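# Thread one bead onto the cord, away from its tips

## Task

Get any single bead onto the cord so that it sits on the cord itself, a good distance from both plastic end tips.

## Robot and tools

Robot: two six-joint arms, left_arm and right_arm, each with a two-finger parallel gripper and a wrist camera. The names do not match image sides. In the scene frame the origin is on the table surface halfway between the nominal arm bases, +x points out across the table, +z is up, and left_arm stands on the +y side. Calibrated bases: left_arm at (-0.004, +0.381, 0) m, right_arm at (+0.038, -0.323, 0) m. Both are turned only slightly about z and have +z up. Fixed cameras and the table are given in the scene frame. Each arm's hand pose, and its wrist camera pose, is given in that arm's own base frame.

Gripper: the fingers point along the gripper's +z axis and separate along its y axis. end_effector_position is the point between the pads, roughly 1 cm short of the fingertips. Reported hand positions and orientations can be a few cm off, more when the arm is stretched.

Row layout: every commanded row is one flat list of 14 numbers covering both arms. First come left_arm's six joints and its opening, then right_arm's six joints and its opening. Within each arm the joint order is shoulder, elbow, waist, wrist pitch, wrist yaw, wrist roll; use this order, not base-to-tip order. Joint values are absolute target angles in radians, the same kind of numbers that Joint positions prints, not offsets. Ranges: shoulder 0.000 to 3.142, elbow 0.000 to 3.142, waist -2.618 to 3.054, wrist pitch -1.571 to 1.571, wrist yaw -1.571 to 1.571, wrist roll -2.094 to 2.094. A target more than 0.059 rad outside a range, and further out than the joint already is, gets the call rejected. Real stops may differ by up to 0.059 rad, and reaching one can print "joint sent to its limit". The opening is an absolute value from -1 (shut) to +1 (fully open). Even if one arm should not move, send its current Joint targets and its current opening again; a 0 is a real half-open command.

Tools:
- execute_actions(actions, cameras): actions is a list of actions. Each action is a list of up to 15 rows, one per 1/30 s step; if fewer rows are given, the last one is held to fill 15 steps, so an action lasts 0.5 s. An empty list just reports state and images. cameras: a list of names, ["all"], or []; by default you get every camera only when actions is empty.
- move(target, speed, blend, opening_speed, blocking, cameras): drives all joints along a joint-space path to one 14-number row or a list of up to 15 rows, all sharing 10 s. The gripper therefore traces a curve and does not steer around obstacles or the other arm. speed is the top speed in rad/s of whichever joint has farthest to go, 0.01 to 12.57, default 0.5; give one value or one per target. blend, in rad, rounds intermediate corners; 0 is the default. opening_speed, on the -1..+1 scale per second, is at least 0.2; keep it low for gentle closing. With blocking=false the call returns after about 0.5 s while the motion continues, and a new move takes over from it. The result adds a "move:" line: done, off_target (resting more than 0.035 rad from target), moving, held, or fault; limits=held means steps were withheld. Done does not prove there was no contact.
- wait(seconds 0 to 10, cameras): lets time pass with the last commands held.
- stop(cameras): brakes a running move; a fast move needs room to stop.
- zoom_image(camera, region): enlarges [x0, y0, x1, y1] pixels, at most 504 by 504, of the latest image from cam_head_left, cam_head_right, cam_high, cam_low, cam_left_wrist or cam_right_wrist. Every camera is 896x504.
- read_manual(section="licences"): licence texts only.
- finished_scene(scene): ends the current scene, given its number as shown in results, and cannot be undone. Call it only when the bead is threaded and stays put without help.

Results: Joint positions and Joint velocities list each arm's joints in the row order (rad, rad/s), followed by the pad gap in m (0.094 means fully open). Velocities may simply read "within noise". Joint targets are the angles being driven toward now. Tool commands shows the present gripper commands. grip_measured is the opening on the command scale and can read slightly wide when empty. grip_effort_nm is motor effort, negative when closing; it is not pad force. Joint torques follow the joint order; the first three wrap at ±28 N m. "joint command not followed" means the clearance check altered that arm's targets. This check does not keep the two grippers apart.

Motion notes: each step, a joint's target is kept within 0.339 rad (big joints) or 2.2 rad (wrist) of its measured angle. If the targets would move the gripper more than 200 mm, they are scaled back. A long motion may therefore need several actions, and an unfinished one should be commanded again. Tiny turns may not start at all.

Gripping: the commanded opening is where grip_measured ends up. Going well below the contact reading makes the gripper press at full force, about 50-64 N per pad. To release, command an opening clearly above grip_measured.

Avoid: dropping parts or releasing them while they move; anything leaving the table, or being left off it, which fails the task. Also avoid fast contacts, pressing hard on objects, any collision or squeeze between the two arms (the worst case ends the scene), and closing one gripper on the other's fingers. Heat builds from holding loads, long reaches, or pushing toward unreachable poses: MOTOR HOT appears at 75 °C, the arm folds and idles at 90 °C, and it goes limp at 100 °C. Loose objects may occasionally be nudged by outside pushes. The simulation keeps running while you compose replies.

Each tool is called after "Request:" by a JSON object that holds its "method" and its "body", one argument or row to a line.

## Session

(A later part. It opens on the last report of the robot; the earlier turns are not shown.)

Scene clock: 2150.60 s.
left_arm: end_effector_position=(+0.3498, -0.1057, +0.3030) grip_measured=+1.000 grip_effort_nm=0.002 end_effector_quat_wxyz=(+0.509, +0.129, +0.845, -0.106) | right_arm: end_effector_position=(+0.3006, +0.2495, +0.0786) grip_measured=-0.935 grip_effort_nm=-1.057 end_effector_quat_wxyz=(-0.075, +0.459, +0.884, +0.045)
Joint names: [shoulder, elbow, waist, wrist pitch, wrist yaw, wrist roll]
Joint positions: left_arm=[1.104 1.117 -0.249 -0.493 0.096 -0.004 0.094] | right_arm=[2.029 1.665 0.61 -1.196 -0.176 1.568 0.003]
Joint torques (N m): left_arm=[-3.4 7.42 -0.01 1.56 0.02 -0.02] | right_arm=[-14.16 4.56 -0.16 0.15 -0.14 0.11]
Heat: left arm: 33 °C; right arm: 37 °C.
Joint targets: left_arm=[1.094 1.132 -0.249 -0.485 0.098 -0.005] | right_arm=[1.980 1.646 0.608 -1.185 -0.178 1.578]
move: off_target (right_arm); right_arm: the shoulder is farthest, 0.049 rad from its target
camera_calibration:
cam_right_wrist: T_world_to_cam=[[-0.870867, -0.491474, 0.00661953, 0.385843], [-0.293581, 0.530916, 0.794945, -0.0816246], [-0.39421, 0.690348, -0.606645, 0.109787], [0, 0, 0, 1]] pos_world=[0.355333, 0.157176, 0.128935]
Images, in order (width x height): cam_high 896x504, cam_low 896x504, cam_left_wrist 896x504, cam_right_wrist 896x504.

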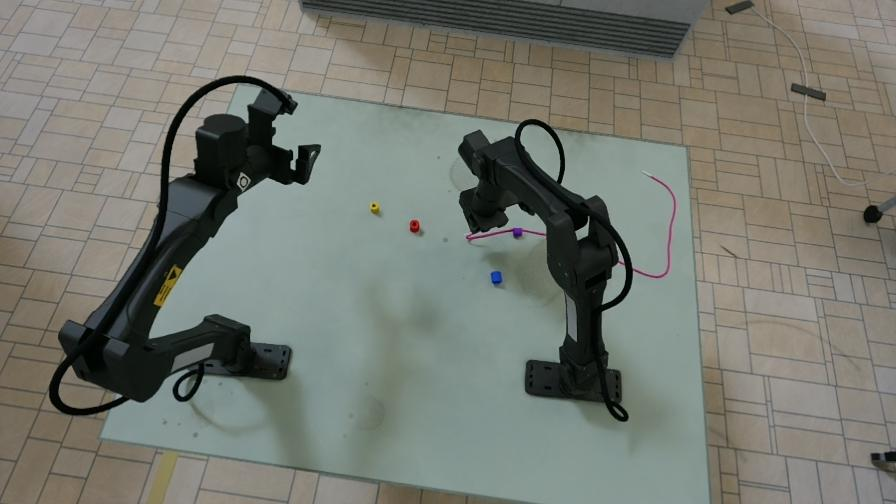

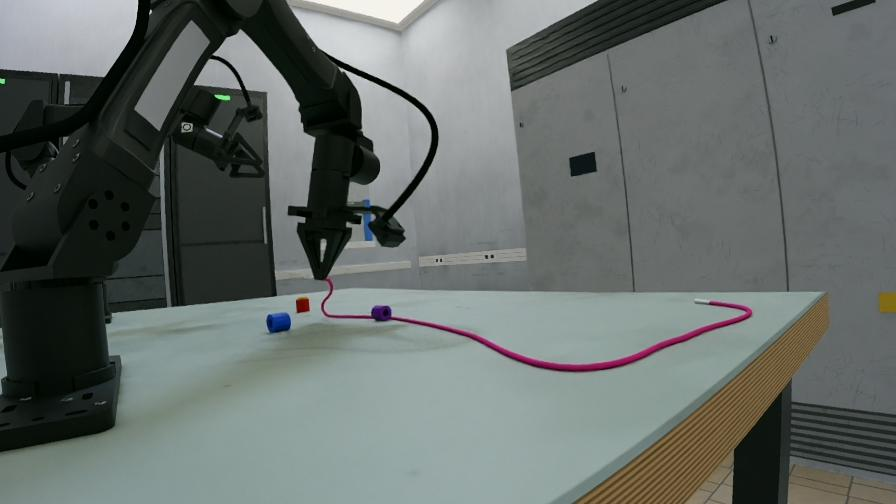

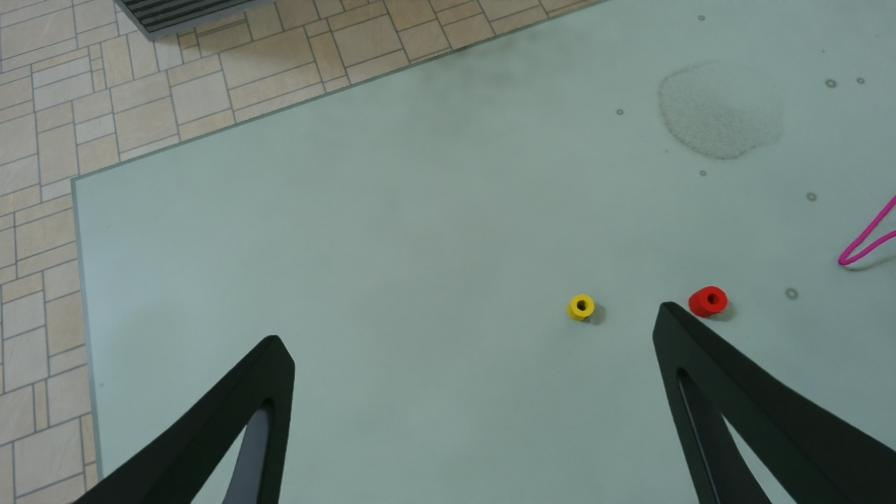

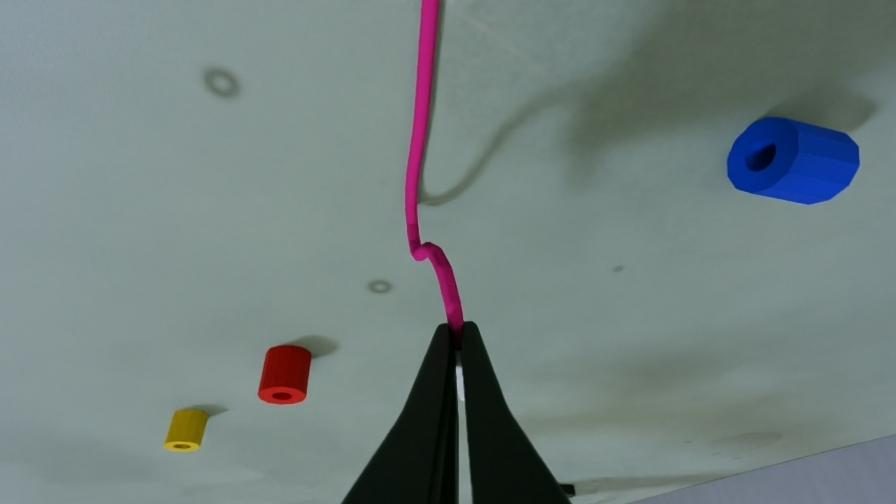

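Request:
{"method": "move", "body": {
  "target": [1.647, 0.303, -0.747, 1.030, 0.0, 0.0, 0.0, 1.98, 1.646, 0.608, -1.185, -0.178, 1.578, -1.0],
  "speed": 0.6,
  "cameras": ["cam_left_wrist", "cam_high", "cam_head_left"]
}}

Scene clock: 2191.87 s.
left_arm: end_effector_position=(+0.2862, -0.2624, +0.0763) grip_measured=+0.002 grip_effort_nm=-0.090 end_effector_quat_wxyz=(+0.538, +0.296, +0.760, -0.215) | right_arm: end_effector_position=(+0.3007, +0.2498, +0.0787) grip_measured=-0.935 grip_effort_nm=-1.057 end_effector_quat_wxyz=(-0.076, +0.459, +0.884, +0.046)
Joint names: [shoulder, elbow, waist, wrist pitch, wrist yaw, wrist roll]
Joint positions: left_arm=[1.637 0.305 -0.74 0.997 0.011 -0.004 0.047] | right_arm=[2.029 1.665 0.61 -1.195 -0.177 1.569 0.003]
Joint torques (N m): left_arm=[-4.05 3.89 -0.59 1.83 -0.12 0.02] | right_arm=[-14.12 4.6 -0.2 0.14 -0.13 0.11]
Heat: left arm: 33 °C; right arm: 41 °C.
Joint targets: left_arm=[1.647 0.303 -0.747 1.030 0.000 0.000] | right_arm=[1.980 1.646 0.608 -1.185 -0.178 1.578]
move: off_target (right_arm); right_arm: the shoulder is farthest, 0.049 rad from its target
camera_calibration:
cam_left_wrist: T_world_to_cam=[[-0.708231, -0.696753, -0.113773, 0.0329276], [-0.58062, 0.666533, -0.467562, 0.402665], [0.401608, -0.265083, -0.876608, -0.00442227], [0, 0, 0, 1]] pos_world=[0.258891, -0.246619, 0.18814]
Images, in order (width x height): cam_head_left 896x504, cam_high 896x504, cam_left_wrist 896x504.

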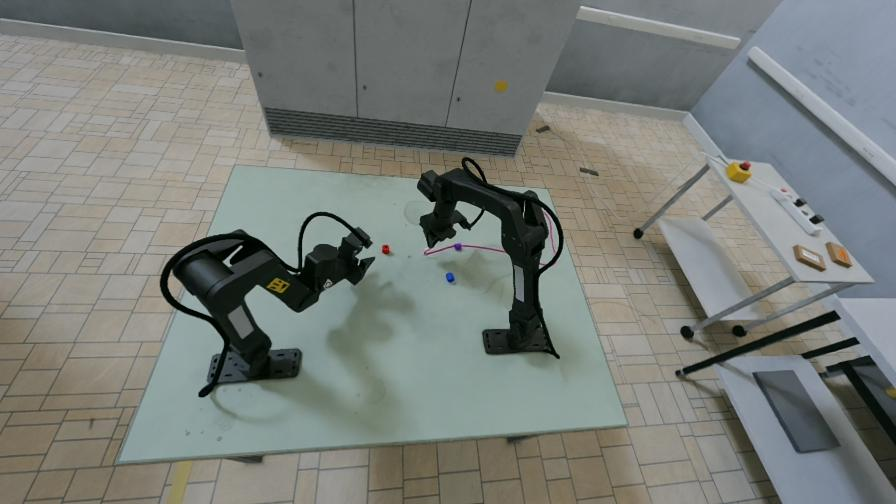

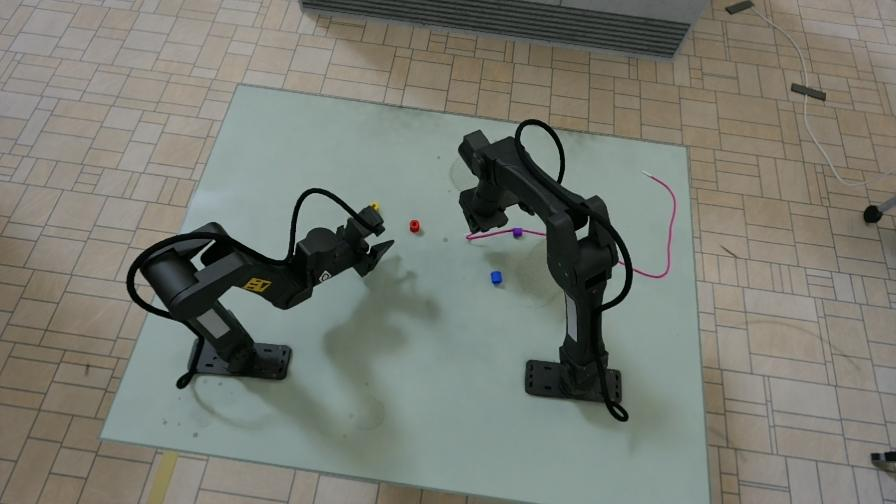

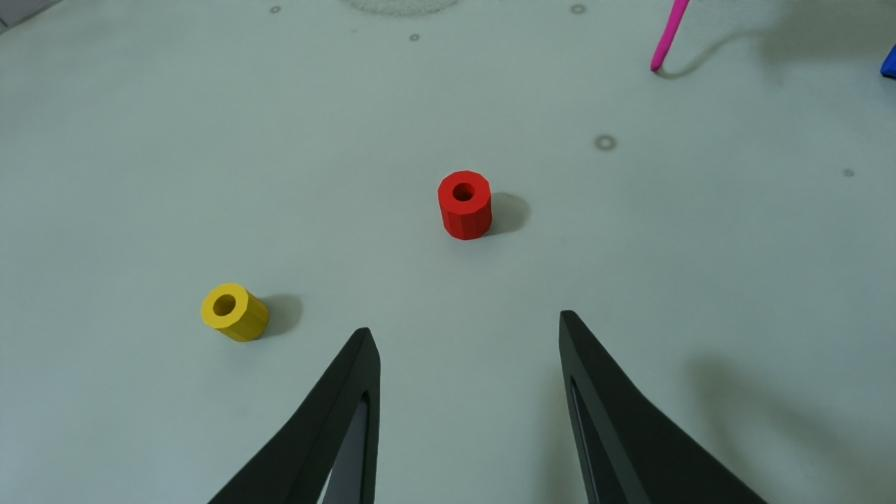

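Request:
{"method": "move", "body": {
  "target": [2.117, 0.675, -0.751, 1.143, 0.0, 0.0, 0.0, 1.98, 1.646, 0.608, -1.185, -0.178, 1.578, -1.0],
  "speed": 0.3,
  "cameras": ["cam_left_wrist", "cam_low"]
}}

Request:
{"method": "zoom_image", "body": {
  "camera": "cam_low",
  "region": [240, 230, 380, 340]
}}

Scene clock: 2249.10 s.
left_arm: end_effector_position=(+0.3525, -0.3228, +0.0287) grip_measured=+0.002 grip_effort_nm=-0.100 end_effector_quat_wxyz=(+0.537, +0.296, +0.760, -0.214) | right_arm: end_effector_position=(+0.3007, +0.2498, +0.0787) grip_measured=-0.935 grip_effort_nm=-1.057 end_effector_quat_wxyz=(-0.076, +0.459, +0.884, +0.046)
Joint names: [shoulder, elbow, waist, wrist pitch, wrist yaw, wrist roll]
Joint positions: left_arm=[2.099 0.655 -0.74 1.107 0.01 -0.004 0.047] | right_arm=[2.029 1.665 0.61 -1.195 -0.177 1.569 0.003]
Joint torques (N m): left_arm=[-7.06 5.08 -0.91 1.88 -0.11 0.02] | right_arm=[-14.12 4.63 -0.21 0.15 -0.11 0.09]
Heat: left arm: 33 °C; right arm: 42 °C.
Joint targets: left_arm=[2.117 0.675 -0.751 1.143 0.000 0.000] | right_arm=[1.980 1.646 0.608 -1.185 -0.178 1.578]
move: off_target (left_arm, right_arm); left_arm: the wrist pitch is farthest, 0.036 rad from its target; right_arm: the shoulder is farthest, 0.049 rad from its target
camera_calibration:
cam_left_wrist: T_world_to_cam=[[-0.707891, -0.697075, -0.113916, 0.0321963], [-0.581809, 0.666914, -0.465536, 0.459633], [0.400486, -0.263271, -0.877667, -0.0878501], [0, 0, 0, 1]] pos_world=[0.325393, -0.307221, 0.14054]
Images, in order (width x height): cam_low 896x504, cam_left_wrist 896x504.

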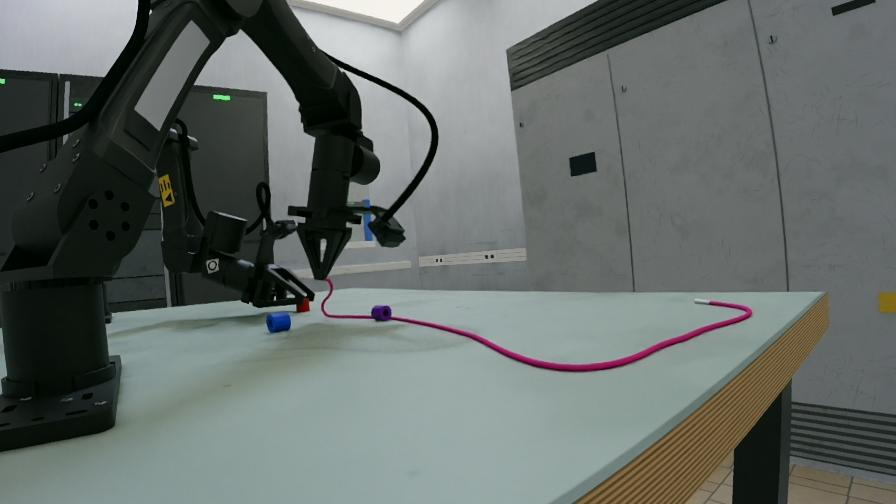

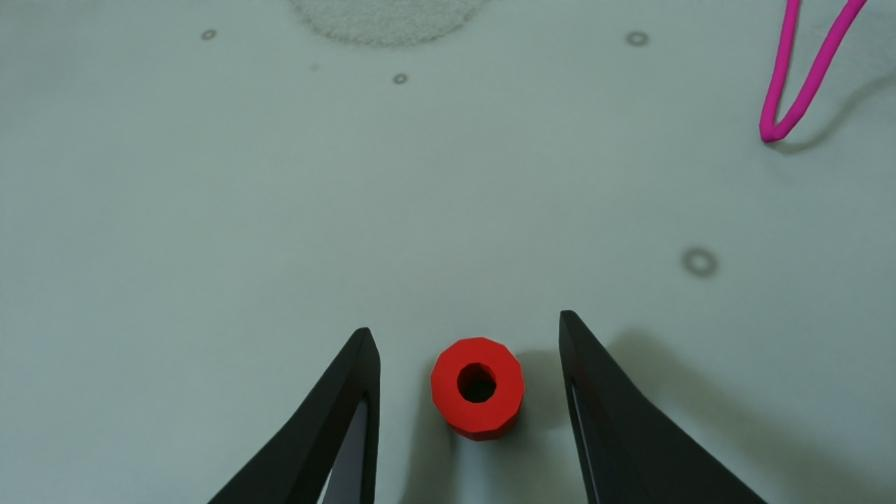

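Scaled by 3.600 from the camera's 896x504 image, which has a finer 1280x720 frame.

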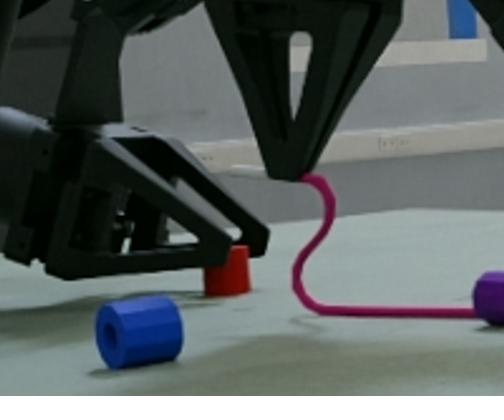

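Request:
{"method": "move", "body": {
  "target": [2.156, 0.637, -0.756, 1.185, 0.0, 0.0, 0.0, 1.98, 1.646, 0.608, -1.185, -0.178, 1.578, -1.0],
  "speed": 0.15,
  "cameras": ["cam_left_wrist", "cam_low"]
}}

Request:
{"method": "zoom_image", "body": {
  "camera": "cam_low",
  "region": [240, 230, 380, 340]
}}

Scene clock: 2269.57 s.
left_arm: end_effector_position=(+0.3466, -0.3221, +0.0162) grip_measured=+0.002 grip_effort_nm=-0.095 end_effector_quat_wxyz=(+0.532, +0.300, +0.763, -0.214) | right_arm: end_effector_position=(+0.3007, +0.2498, +0.0787) grip_measured=-0.935 grip_effort_nm=-1.057 end_effector_quat_wxyz=(-0.076, +0.459, +0.884, +0.046)
Joint names: [shoulder, elbow, waist, wrist pitch, wrist yaw, wrist roll]
Joint positions: left_arm=[2.138 0.641 -0.747 1.147 0.01 -0.004 0.047] | right_arm=[2.029 1.665 0.61 -1.195 -0.177 1.569 0.003]
Joint torques (N m): left_arm=[-7.02 2.93 -0.72 1.88 -0.11 0.03] | right_arm=[-14.13 4.66 -0.21 0.14 -0.11 0.09]
Heat: left arm: 34 °C; right arm: 42 °C.
Joint targets: left_arm=[2.156 0.637 -0.756 1.185 0.000 0.000] | right_arm=[1.980 1.646 0.608 -1.185 -0.178 1.578]
move: off_target (left_arm, right_arm); left_arm: the wrist pitch is farthest, 0.038 rad from its target; right_arm: the shoulder is farthest, 0.049 rad from its target
camera_calibration:
cam_left_wrist: T_world_to_cam=[[-0.713909, -0.691027, -0.113206, 0.0311177], [-0.581111, 0.674864, -0.454828, 0.452057], [0.390697, -0.25892, -0.883355, -0.0913433], [0, 0, 0, 1]] pos_world=[0.320598, -0.307224, 0.128442]
Images, in order (width x height): cam_low 896x504, cam_left_wrist 896x504.

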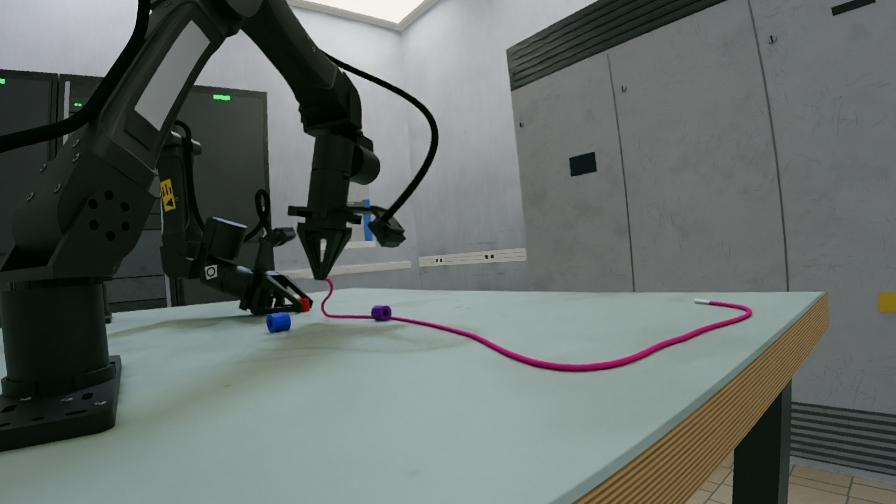

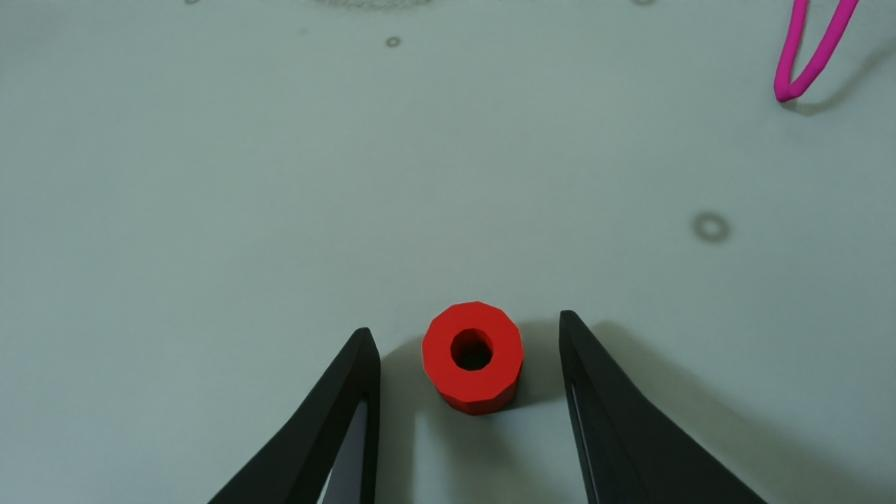

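Scaled by 3.600 from the camera's 896x504 image, which has a finer 1280x720 frame.

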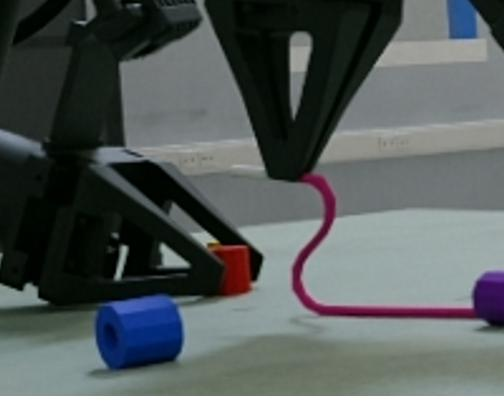

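Request:
{"method": "move", "body": {
  "target": [2.156, 0.637, -0.756, 1.185, 0.0, 0.0, -0.68, 1.98, 1.646, 0.608, -1.185, -0.178, 1.578, -1.0],
  "speed": 0.15,
  "opening_speed": 0.4,
  "cameras": ["cam_left_wrist"]
}}

Scene clock: 2276.03 s.
left_arm: end_effector_position=(+0.3467, -0.3221, +0.0164) grip_measured=-0.561 grip_effort_nm=-1.028 end_effector_quat_wxyz=(+0.532, +0.300, +0.762, -0.214) | right_arm: end_effector_position=(+0.3007, +0.2498, +0.0787) grip_measured=-0.935 grip_effort_nm=-1.053 end_effector_quat_wxyz=(-0.076, +0.459, +0.884, +0.046)
Joint names: [shoulder, elbow, waist, wrist pitch, wrist yaw, wrist roll]
Joint positions: left_arm=[2.138 0.641 -0.747 1.148 0.01 -0.004 0.021] | right_arm=[2.029 1.665 0.61 -1.195 -0.177 1.569 0.003]
Joint torques (N m): left_arm=[-7.04 2.91 -0.72 1.87 -0.11 0.03] | right_arm=[-14.12 4.62 -0.14 0.12 -0.12 0.09]
Heat: left arm: 35 °C; right arm: 42 °C.
Joint targets: left_arm=[2.156 0.637 -0.756 1.185 0.000 0.000] | right_arm=[1.980 1.646 0.608 -1.185 -0.178 1.578]
move: off_target (left_arm, right_arm); left_arm: the wrist pitch is farthest, 0.037 rad from its target; right_arm: the shoulder is farthest, 0.049 rad from its target
camera_calibration:
cam_left_wrist: T_world_to_cam=[[-0.713863, -0.691055, -0.11332, 0.0311205], [-0.580816, 0.674676, -0.455483, 0.452034], [0.391219, -0.259334, -0.883003, -0.0915946], [0, 0, 0, 1]] pos_world=[0.320598, -0.307224, 0.128542]
Images, in order (width x height): cam_left_wrist 896x504.

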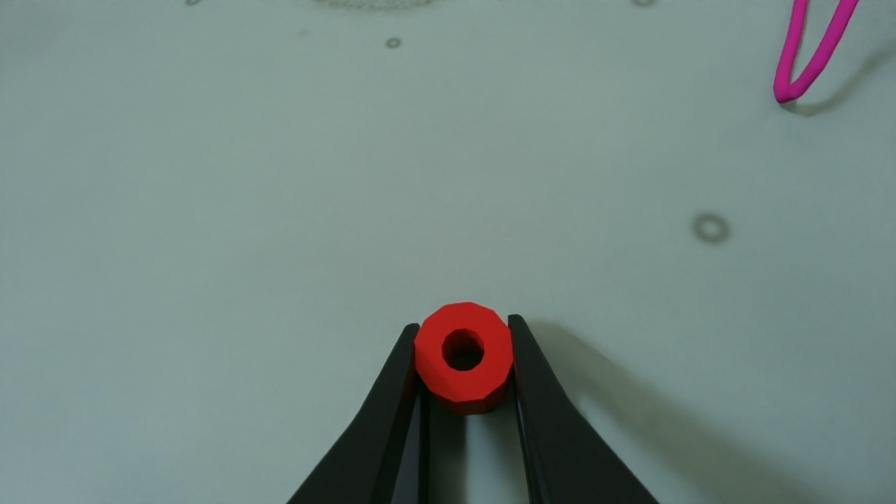

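Request:
{"method": "move", "body": {
  "target": [
    [1.895, 0.68, -0.756, 0.89, 0.0, 0.0, -0.68, 1.98, 1.646, 0.608, -1.185, -0.178, 1.578, -1.0],
    [1.735, 1.275, -0.756, -0.585, 0.0, 0.0, -0.68, 1.98, 1.646, 0.608, -1.185, -0.178, 1.578, -1.0],
    [2.292, 1.928, -0.756, -1.435, 0.0, 0.0, -0.68, 1.98, 1.646, 0.608, -1.185, -0.178, 1.578, -1.0]
  ],
  "speed": 0.6,
  "blend": [0.05, 0.1, 0],
  "cameras": ["cam_left_wrist", "cam_low"]
}}

Request:
{"method": "zoom_image", "body": {
  "camera": "cam_low",
  "region": [180, 220, 360, 340]
}}

Scene clock: 2343.33 s.
left_arm: end_effector_position=(+0.2822, -0.2609, +0.0444) grip_measured=-0.562 grip_effort_nm=-1.033 end_effector_quat_wxyz=(-0.106, +0.361, +0.926, +0.040) | right_arm: end_effector_position=(+0.3007, +0.2498, +0.0787) grip_measured=-0.935 grip_effort_nm=-1.057 end_effector_quat_wxyz=(-0.076, +0.459, +0.884, +0.046)
Joint names: [shoulder, elbow, waist, wrist pitch, wrist yaw, wrist roll]
Joint positions: left_arm=[2.274 1.9 -0.747 -1.425 0.004 -0.003 0.021] | right_arm=[2.029 1.665 0.61 -1.195 -0.177 1.569 0.003]
Joint torques (N m): left_arm=[-9.98 7.1 -0.73 -0.08 -0.05 0.02] | right_arm=[-14.13 4.62 -0.21 0.14 -0.1 0.09]
Heat: left arm: 36 °C; right arm: 43 °C.
Joint targets: left_arm=[2.292 1.928 -0.756 -1.435 0.000 0.000] | right_arm=[1.980 1.646 0.608 -1.185 -0.178 1.578]
move: off_target (right_arm); right_arm: the shoulder is farthest, 0.049 rad from its target
camera_calibration:
cam_left_wrist: T_world_to_cam=[[-0.763434, -0.644978, 0.0342495, 0.0501502], [-0.344217, 0.451159, 0.82339, 0.204167], [-0.54652, 0.616814, -0.566442, 0.453485], [0, 0, 0, 1]] pos_world=[0.356403, -0.339482, 0.0870461]
Images, in order (width x height): cam_low 896x504, cam_left_wrist 896x504.

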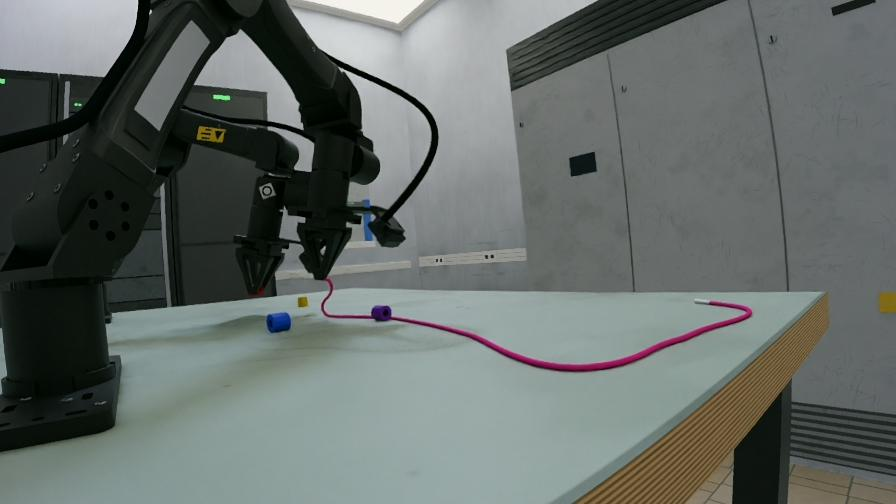

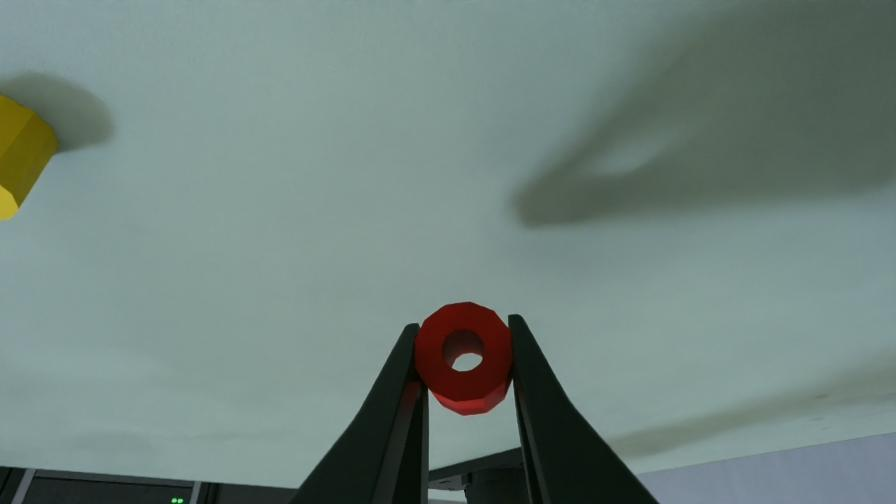

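Scaled by 2.800 from the camera's 896x504 image, which has a finer 1280x720 frame.

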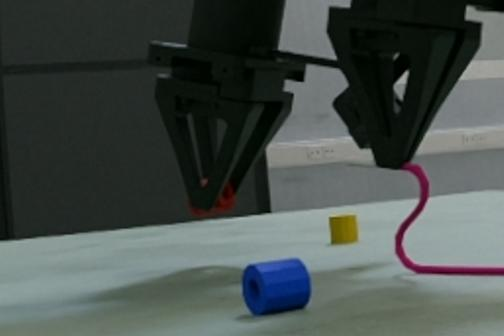

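Request:
{"method": "move", "body": {
  "target": [2.319, 1.813, -0.756, -1.277, 0.0, 0.0, -0.68, 1.98, 1.646, 0.608, -1.185, -0.178, 1.578, -1.0],
  "speed": 0.15,
  "cameras": ["cam_left_wrist", "cam_low"]
}}

Request:
{"method": "zoom_image", "body": {
  "camera": "cam_low",
  "region": [200, 240, 340, 340]
}}

Scene clock: 2355.47 s.
left_arm: end_effector_position=(+0.2855, -0.2639, +0.0139) grip_measured=-0.562 grip_effort_nm=-1.028 end_effector_quat_wxyz=(-0.097, +0.361, +0.927, +0.036) | right_arm: end_effector_position=(+0.3007, +0.2498, +0.0787) grip_measured=-0.935 grip_effort_nm=-1.057 end_effector_quat_wxyz=(-0.076, +0.459, +0.884, +0.046)
Joint names: [shoulder, elbow, waist, wrist pitch, wrist yaw, wrist roll]
Joint positions: left_arm=[2.296 1.819 -0.747 -1.301 0.004 -0.003 0.021] | right_arm=[2.029 1.665 0.61 -1.195 -0.177 1.569 0.003]
Joint torques (N m): left_arm=[-9.7 4.34 -0.72 0.24 -0.05 0.02] | right_arm=[-14.11 4.66 -0.21 0.14 -0.11 0.08]
Heat: left arm: 33 °C; right arm: 43 °C.
Joint targets: left_arm=[2.319 1.813 -0.756 -1.277 0.000 0.000] | right_arm=[1.980 1.646 0.608 -1.185 -0.178 1.578]
move: off_target (right_arm); right_arm: the shoulder is farthest, 0.049 rad from its target
camera_calibration:
cam_left_wrist: T_world_to_cam=[[-0.763895, -0.644556, 0.0318193, 0.0519499], [-0.35613, 0.46216, 0.812145, 0.238338], [-0.538178, 0.609062, -0.582587, 0.435609], [0, 0, 0, 1]] pos_world=[0.358999, -0.341979, 0.0585622]
Images, in order (width x height): cam_low 896x504, cam_left_wrist 896x504.

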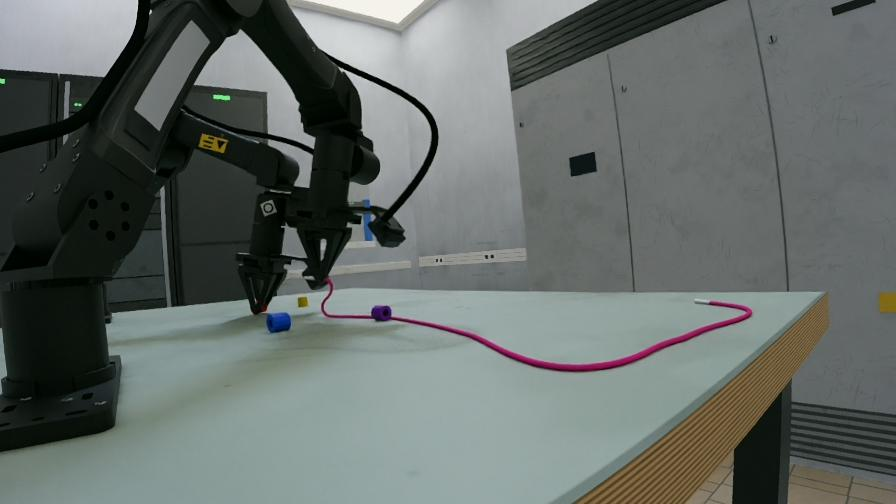

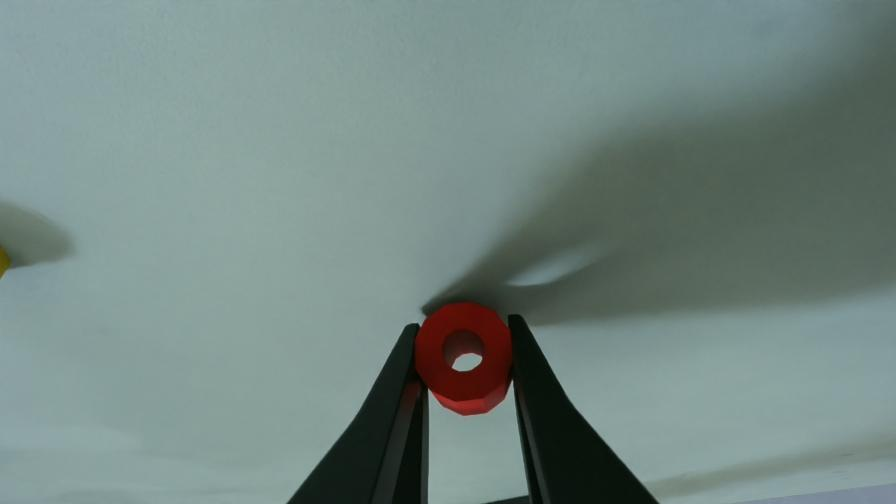

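Scaled by 3.600 from the camera's 896x504 image, which has a finer 1280x720 frame.

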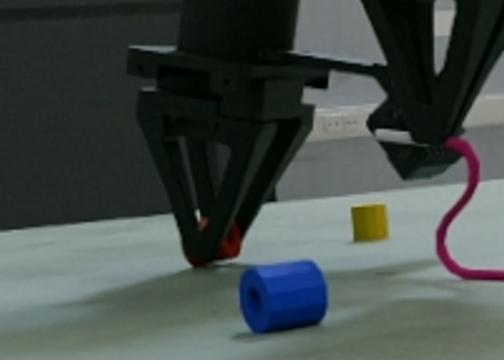

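Request:
{"method": "move", "body": {
  "target": [
    [2.324, 1.811, -0.756, -1.275, 0.0, 0.0, -0.68, 1.98, 1.646, 0.608, -1.185, -0.178, 1.578, -1.0],
    [2.324, 1.811, -0.756, -1.275, 0.0, 0.0, -0.25, 1.98, 1.646, 0.608, -1.185, -0.178, 1.578, -1.0]
  ],
  "speed": 0.15,
  "opening_speed": 0.4,
  "cameras": ["cam_left_wrist", "cam_low"]
}}

Request:
{"method": "zoom_image", "body": {
  "camera": "cam_low",
  "region": [200, 240, 340, 340]
}}

Scene clock: 2363.13 s.
left_arm: end_effector_position=(+0.2862, -0.2651, +0.0105) grip_measured=-0.252 grip_effort_nm=0.100 end_effector_quat_wxyz=(-0.096, +0.362, +0.927, +0.036) | right_arm: end_effector_position=(+0.3007, +0.2498, +0.0787) grip_measured=-0.935 grip_effort_nm=-1.057 end_effector_quat_wxyz=(-0.076, +0.459, +0.884, +0.046)
Joint names: [shoulder, elbow, waist, wrist pitch, wrist yaw, wrist roll]
Joint positions: left_arm=[2.302 1.815 -0.748 -1.289 0.004 -0.003 0.035] | right_arm=[2.029 1.665 0.61 -1.195 -0.177 1.569 0.003]
Joint torques (N m): left_arm=[-9.78 4.52 -0.65 0.17 -0.05 0.01] | right_arm=[-14.13 4.66 -0.18 0.14 -0.11 0.1]
Heat: left arm: 32 °C; right arm: 43 °C.
Joint targets: left_arm=[2.324 1.811 -0.756 -1.275 0.000 0.000] | right_arm=[1.980 1.646 0.608 -1.185 -0.178 1.578]
move: off_target (right_arm); right_arm: the shoulder is farthest, 0.049 rad from its target
camera_calibration:
cam_left_wrist: T_world_to_cam=[[-0.764689, -0.643627, 0.0315358, 0.0523368], [-0.357365, 0.464289, 0.810386, 0.242731], [-0.536228, 0.608424, -0.585047, 0.434018], [0, 0, 0, 1]] pos_world=[0.359497, -0.343078, 0.0555647]
Images, in order (width x height): cam_low 896x504, cam_left_wrist 896x504.

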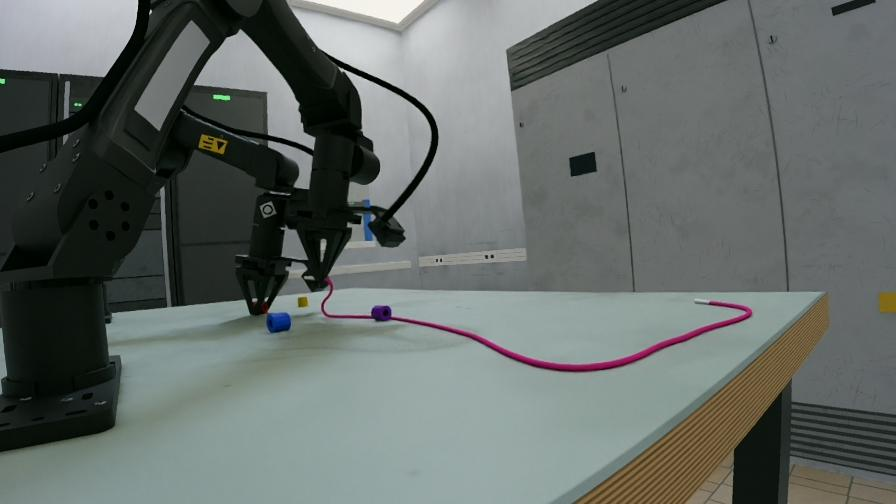

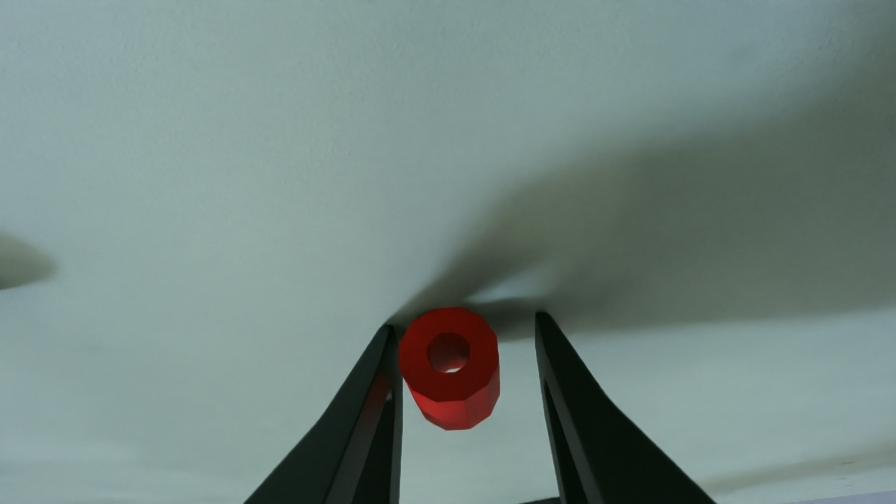

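Scaled by 3.600 from the camera's 896x504 image, which has a finer 1280x720 frame.

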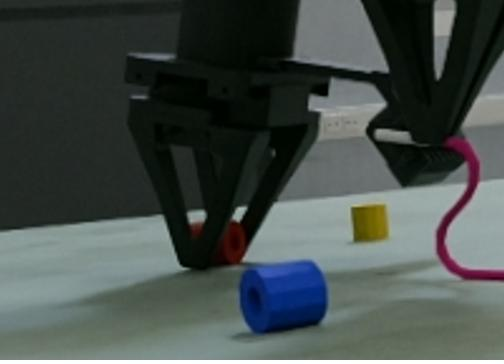

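Request:
{"method": "move", "body": {
  "target": [
    [2.135, 1.785, -0.756, -1.285, 0.0, 0.0, -0.25, 1.98, 1.646, 0.608, -1.185, -0.178, 1.578, -1.0],
    [1.605, 1.21, -0.745, -0.64, 0.0, 0.0, -0.1, 1.98, 1.646, 0.608, -1.185, -0.178, 1.578, -1.0],
    [1.555, 0.299, -0.730, 0.905, 0.0, 0.0, -0.1, 1.98, 1.646, 0.608, -1.185, -0.178, 1.578, -1.0]
  ],
  "speed": 0.7,
  "cameras": ["cam_left_wrist", "cam_low"]
}}

Scene clock: 2414.50 s.
left_arm: end_effector_position=(+0.2792, -0.2552, +0.0639) grip_measured=-0.102 grip_effort_nm=0.100 end_effector_quat_wxyz=(+0.508, +0.304, +0.781, -0.200) | right_arm: end_effector_position=(+0.3007, +0.2498, +0.0787) grip_measured=-0.935 grip_effort_nm=-1.057 end_effector_quat_wxyz=(-0.076, +0.459, +0.884, +0.046)
Joint names: [shoulder, elbow, waist, wrist pitch, wrist yaw, wrist roll]
Joint positions: left_arm=[1.588 0.302 -0.742 0.871 0.003 -0.002 0.042] | right_arm=[2.029 1.665 0.61 -1.195 -0.177 1.569 0.003]
Joint torques (N m): left_arm=[-7.57 4 0.94 1.82 -0.05 0.01] | right_arm=[-14.12 4.57 -0.23 0.13 -0.13 0.11]
Heat: left arm: 29 °C; right arm: 44 °C.
Joint targets: left_arm=[1.555 0.299 -0.730 0.905 0.000 0.000] | right_arm=[1.980 1.646 0.608 -1.185 -0.178 1.578]
move: off_target (right_arm); target 2's new numbers were sent with left_arm's shoulder 0.036 rad from that target; right_arm: the shoulder is farthest, 0.049 rad from its target
camera_calibration:
cam_left_wrist: T_world_to_cam=[[-0.711472, -0.693415, -0.11394, 0.0333529], [-0.607849, 0.688639, -0.395343, 0.396566], [0.3526, -0.212017, -0.911439, 0.0188359], [0, 0, 0, 1]] pos_world=[0.25814, -0.24597, 0.177747]
Images, in order (width x height): cam_low 896x504, cam_left_wrist 896x504.

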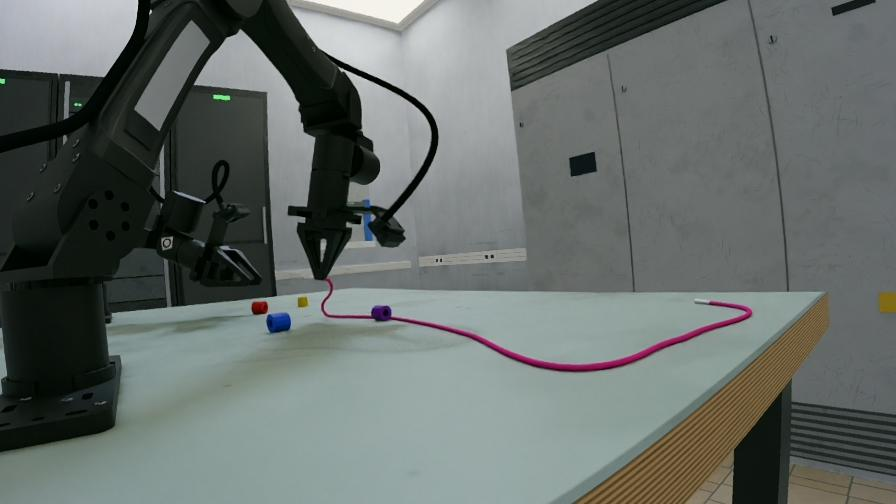

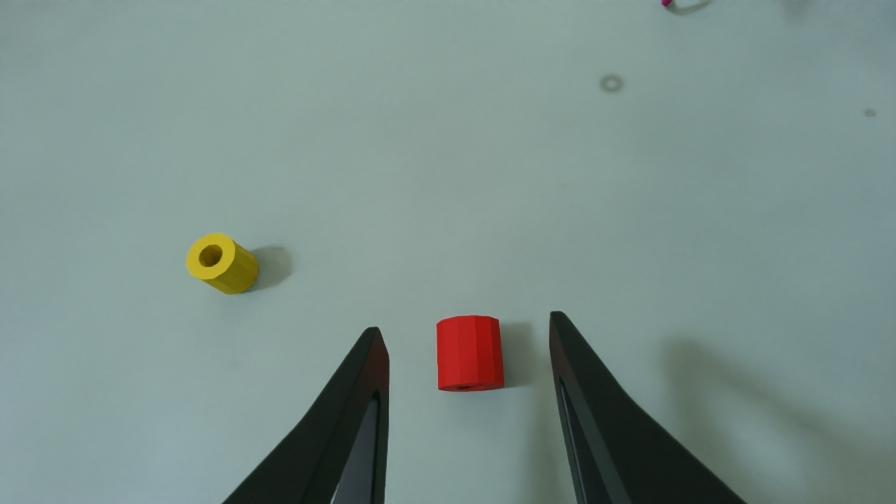

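Request:
{"method": "move", "body": {
  "target": [2.005, 0.284, -0.726, 1.344, 0.0, 0.0, -0.1, 1.98, 1.646, 0.608, -1.185, -0.178, 1.578, -1.0],
  "speed": 0.3,
  "cameras": ["cam_left_wrist", "cam_low"]
}}

Request:
{"method": "zoom_image", "body": {
  "camera": "cam_low",
  "region": [200, 240, 340, 340]
}}

Scene clock: 2437.03 s.
left_arm: end_effector_position=(+0.2854, -0.2579, +0.0134) grip_measured=-0.102 grip_effort_nm=0.105 end_effector_quat_wxyz=(+0.516, +0.300, +0.777, -0.201) | right_arm: end_effector_position=(+0.3007, +0.2498, +0.0787) grip_measured=-0.935 grip_effort_nm=-1.053 end_effector_quat_wxyz=(-0.076, +0.459, +0.884, +0.046)
Joint names: [shoulder, elbow, waist, wrist pitch, wrist yaw, wrist roll]
Joint positions: left_arm=[1.987 0.29 -0.736 1.3 0.003 -0.002 0.042] | right_arm=[2.029 1.665 0.61 -1.195 -0.177 1.569 0.003]
Joint torques (N m): left_arm=[-4.63 1.76 0.79 1.91 -0.05 0.01] | right_arm=[-14.09 4.62 -0.14 0.13 -0.11 0.09]
Heat: left arm: 31 °C; right arm: 44 °C.
Joint targets: left_arm=[2.005 0.284 -0.726 1.344 0.000 0.000] | right_arm=[1.980 1.646 0.608 -1.185 -0.178 1.578]
move: off_target (left_arm, right_arm); left_arm: the wrist pitch is farthest, 0.044 rad from its target; right_arm: the shoulder is farthest, 0.049 rad from its target
camera_calibration:
cam_left_wrist: T_world_to_cam=[[-0.705969, -0.698797, -0.115282, 0.0271767], [-0.605998, 0.680244, -0.412352, 0.379854], [0.36657, -0.221248, -0.903701, -0.0364291], [0, 0, 0, 1]] pos_world=[0.26273, -0.247462, 0.126845]
Images, in order (width x height): cam_low 896x504, cam_left_wrist 896x504.

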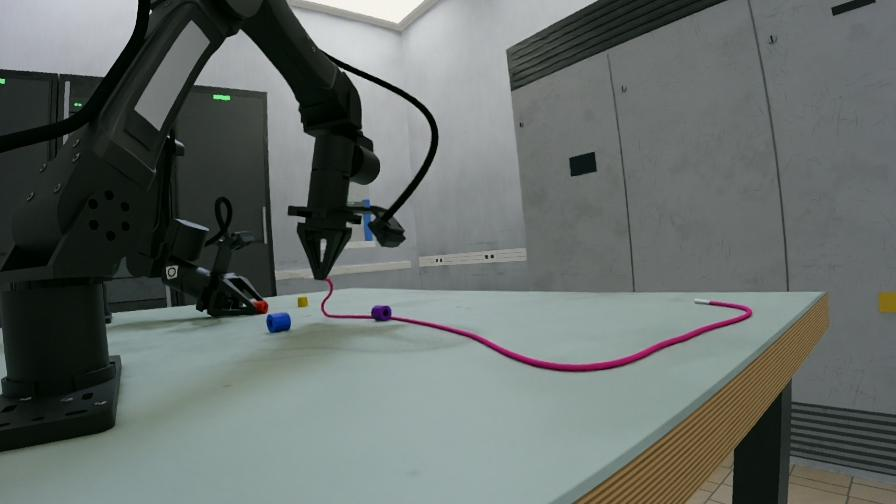

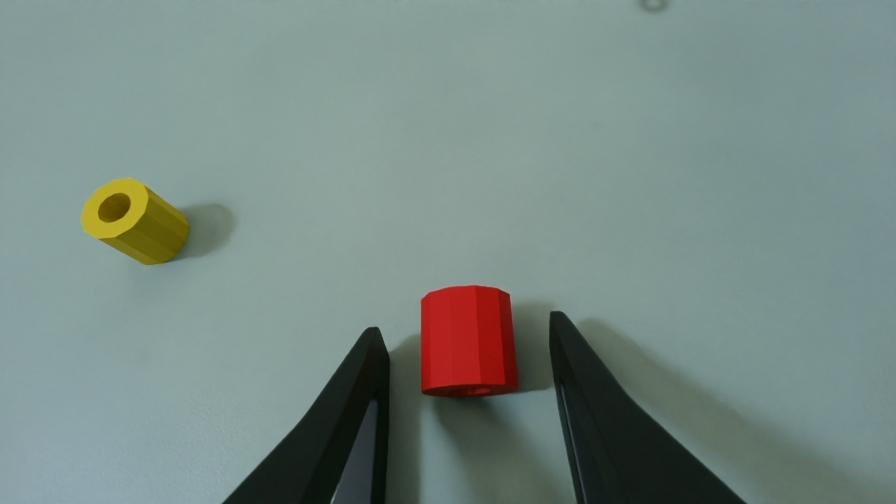

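Scaled by 3.600 from the camera's 896x504 image, which has a finer 1280x720 frame.

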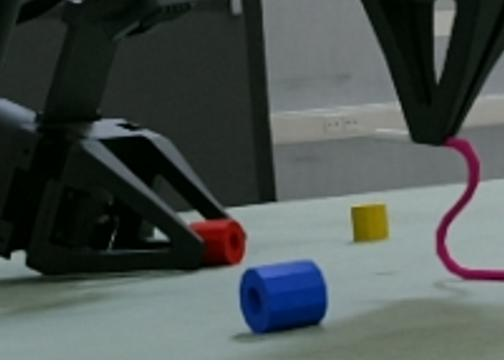

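Request:
{"method": "move", "body": {
  "target": [2.005, 0.284, -0.726, 1.344, 0.0, 0.0, -0.68, 1.98, 1.646, 0.608, -1.185, -0.178, 1.578, -1.0],
  "speed": 0.3,
  "opening_speed": 0.4,
  "cameras": ["cam_left_wrist"]
}}

Scene clock: 2443.43 s.
left_arm: end_effector_position=(+0.2854, -0.2579, +0.0135) grip_measured=-0.562 grip_effort_nm=-1.028 end_effector_quat_wxyz=(+0.516, +0.300, +0.777, -0.201) | right_arm: end_effector_position=(+0.3007, +0.2498, +0.0787) grip_measured=-0.935 grip_effort_nm=-1.057 end_effector_quat_wxyz=(-0.076, +0.459, +0.884, +0.046)
Joint names: [shoulder, elbow, waist, wrist pitch, wrist yaw, wrist roll]
Joint positions: left_arm=[1.987 0.29 -0.736 1.3 0.003 -0.002 0.021] | right_arm=[2.029 1.665 0.61 -1.195 -0.177 1.569 0.003]
Joint torques (N m): left_arm=[-4.64 1.76 0.79 1.91 -0.05 0.01] | right_arm=[-14.16 4.59 -0.23 0.15 -0.12 0.11]
Heat: left arm: 32 °C; right arm: 44 °C.
Joint targets: left_arm=[2.005 0.284 -0.726 1.344 0.000 0.000] | right_arm=[1.980 1.646 0.608 -1.185 -0.178 1.578]
move: off_target (left_arm, right_arm); left_arm: the wrist pitch is farthest, 0.044 rad from its target; right_arm: the shoulder is farthest, 0.049 rad from its target
camera_calibration:
cam_left_wrist: T_world_to_cam=[[-0.70594, -0.698826, -0.115289, 0.0272327], [-0.605897, 0.680145, -0.412664, 0.379774], [0.366793, -0.221462, -0.903558, -0.0365367], [0, 0, 0, 1]] pos_world=[0.26273, -0.247362, 0.126845]
Images, in order (width x height): cam_left_wrist 896x504.

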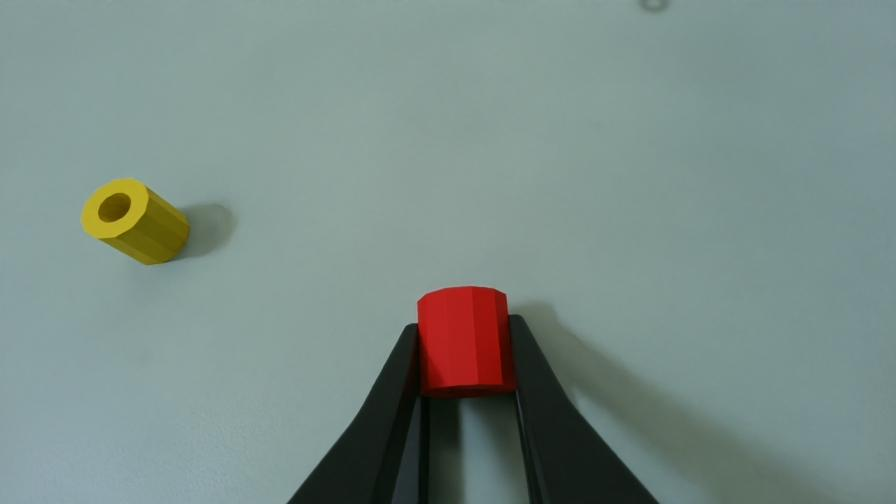

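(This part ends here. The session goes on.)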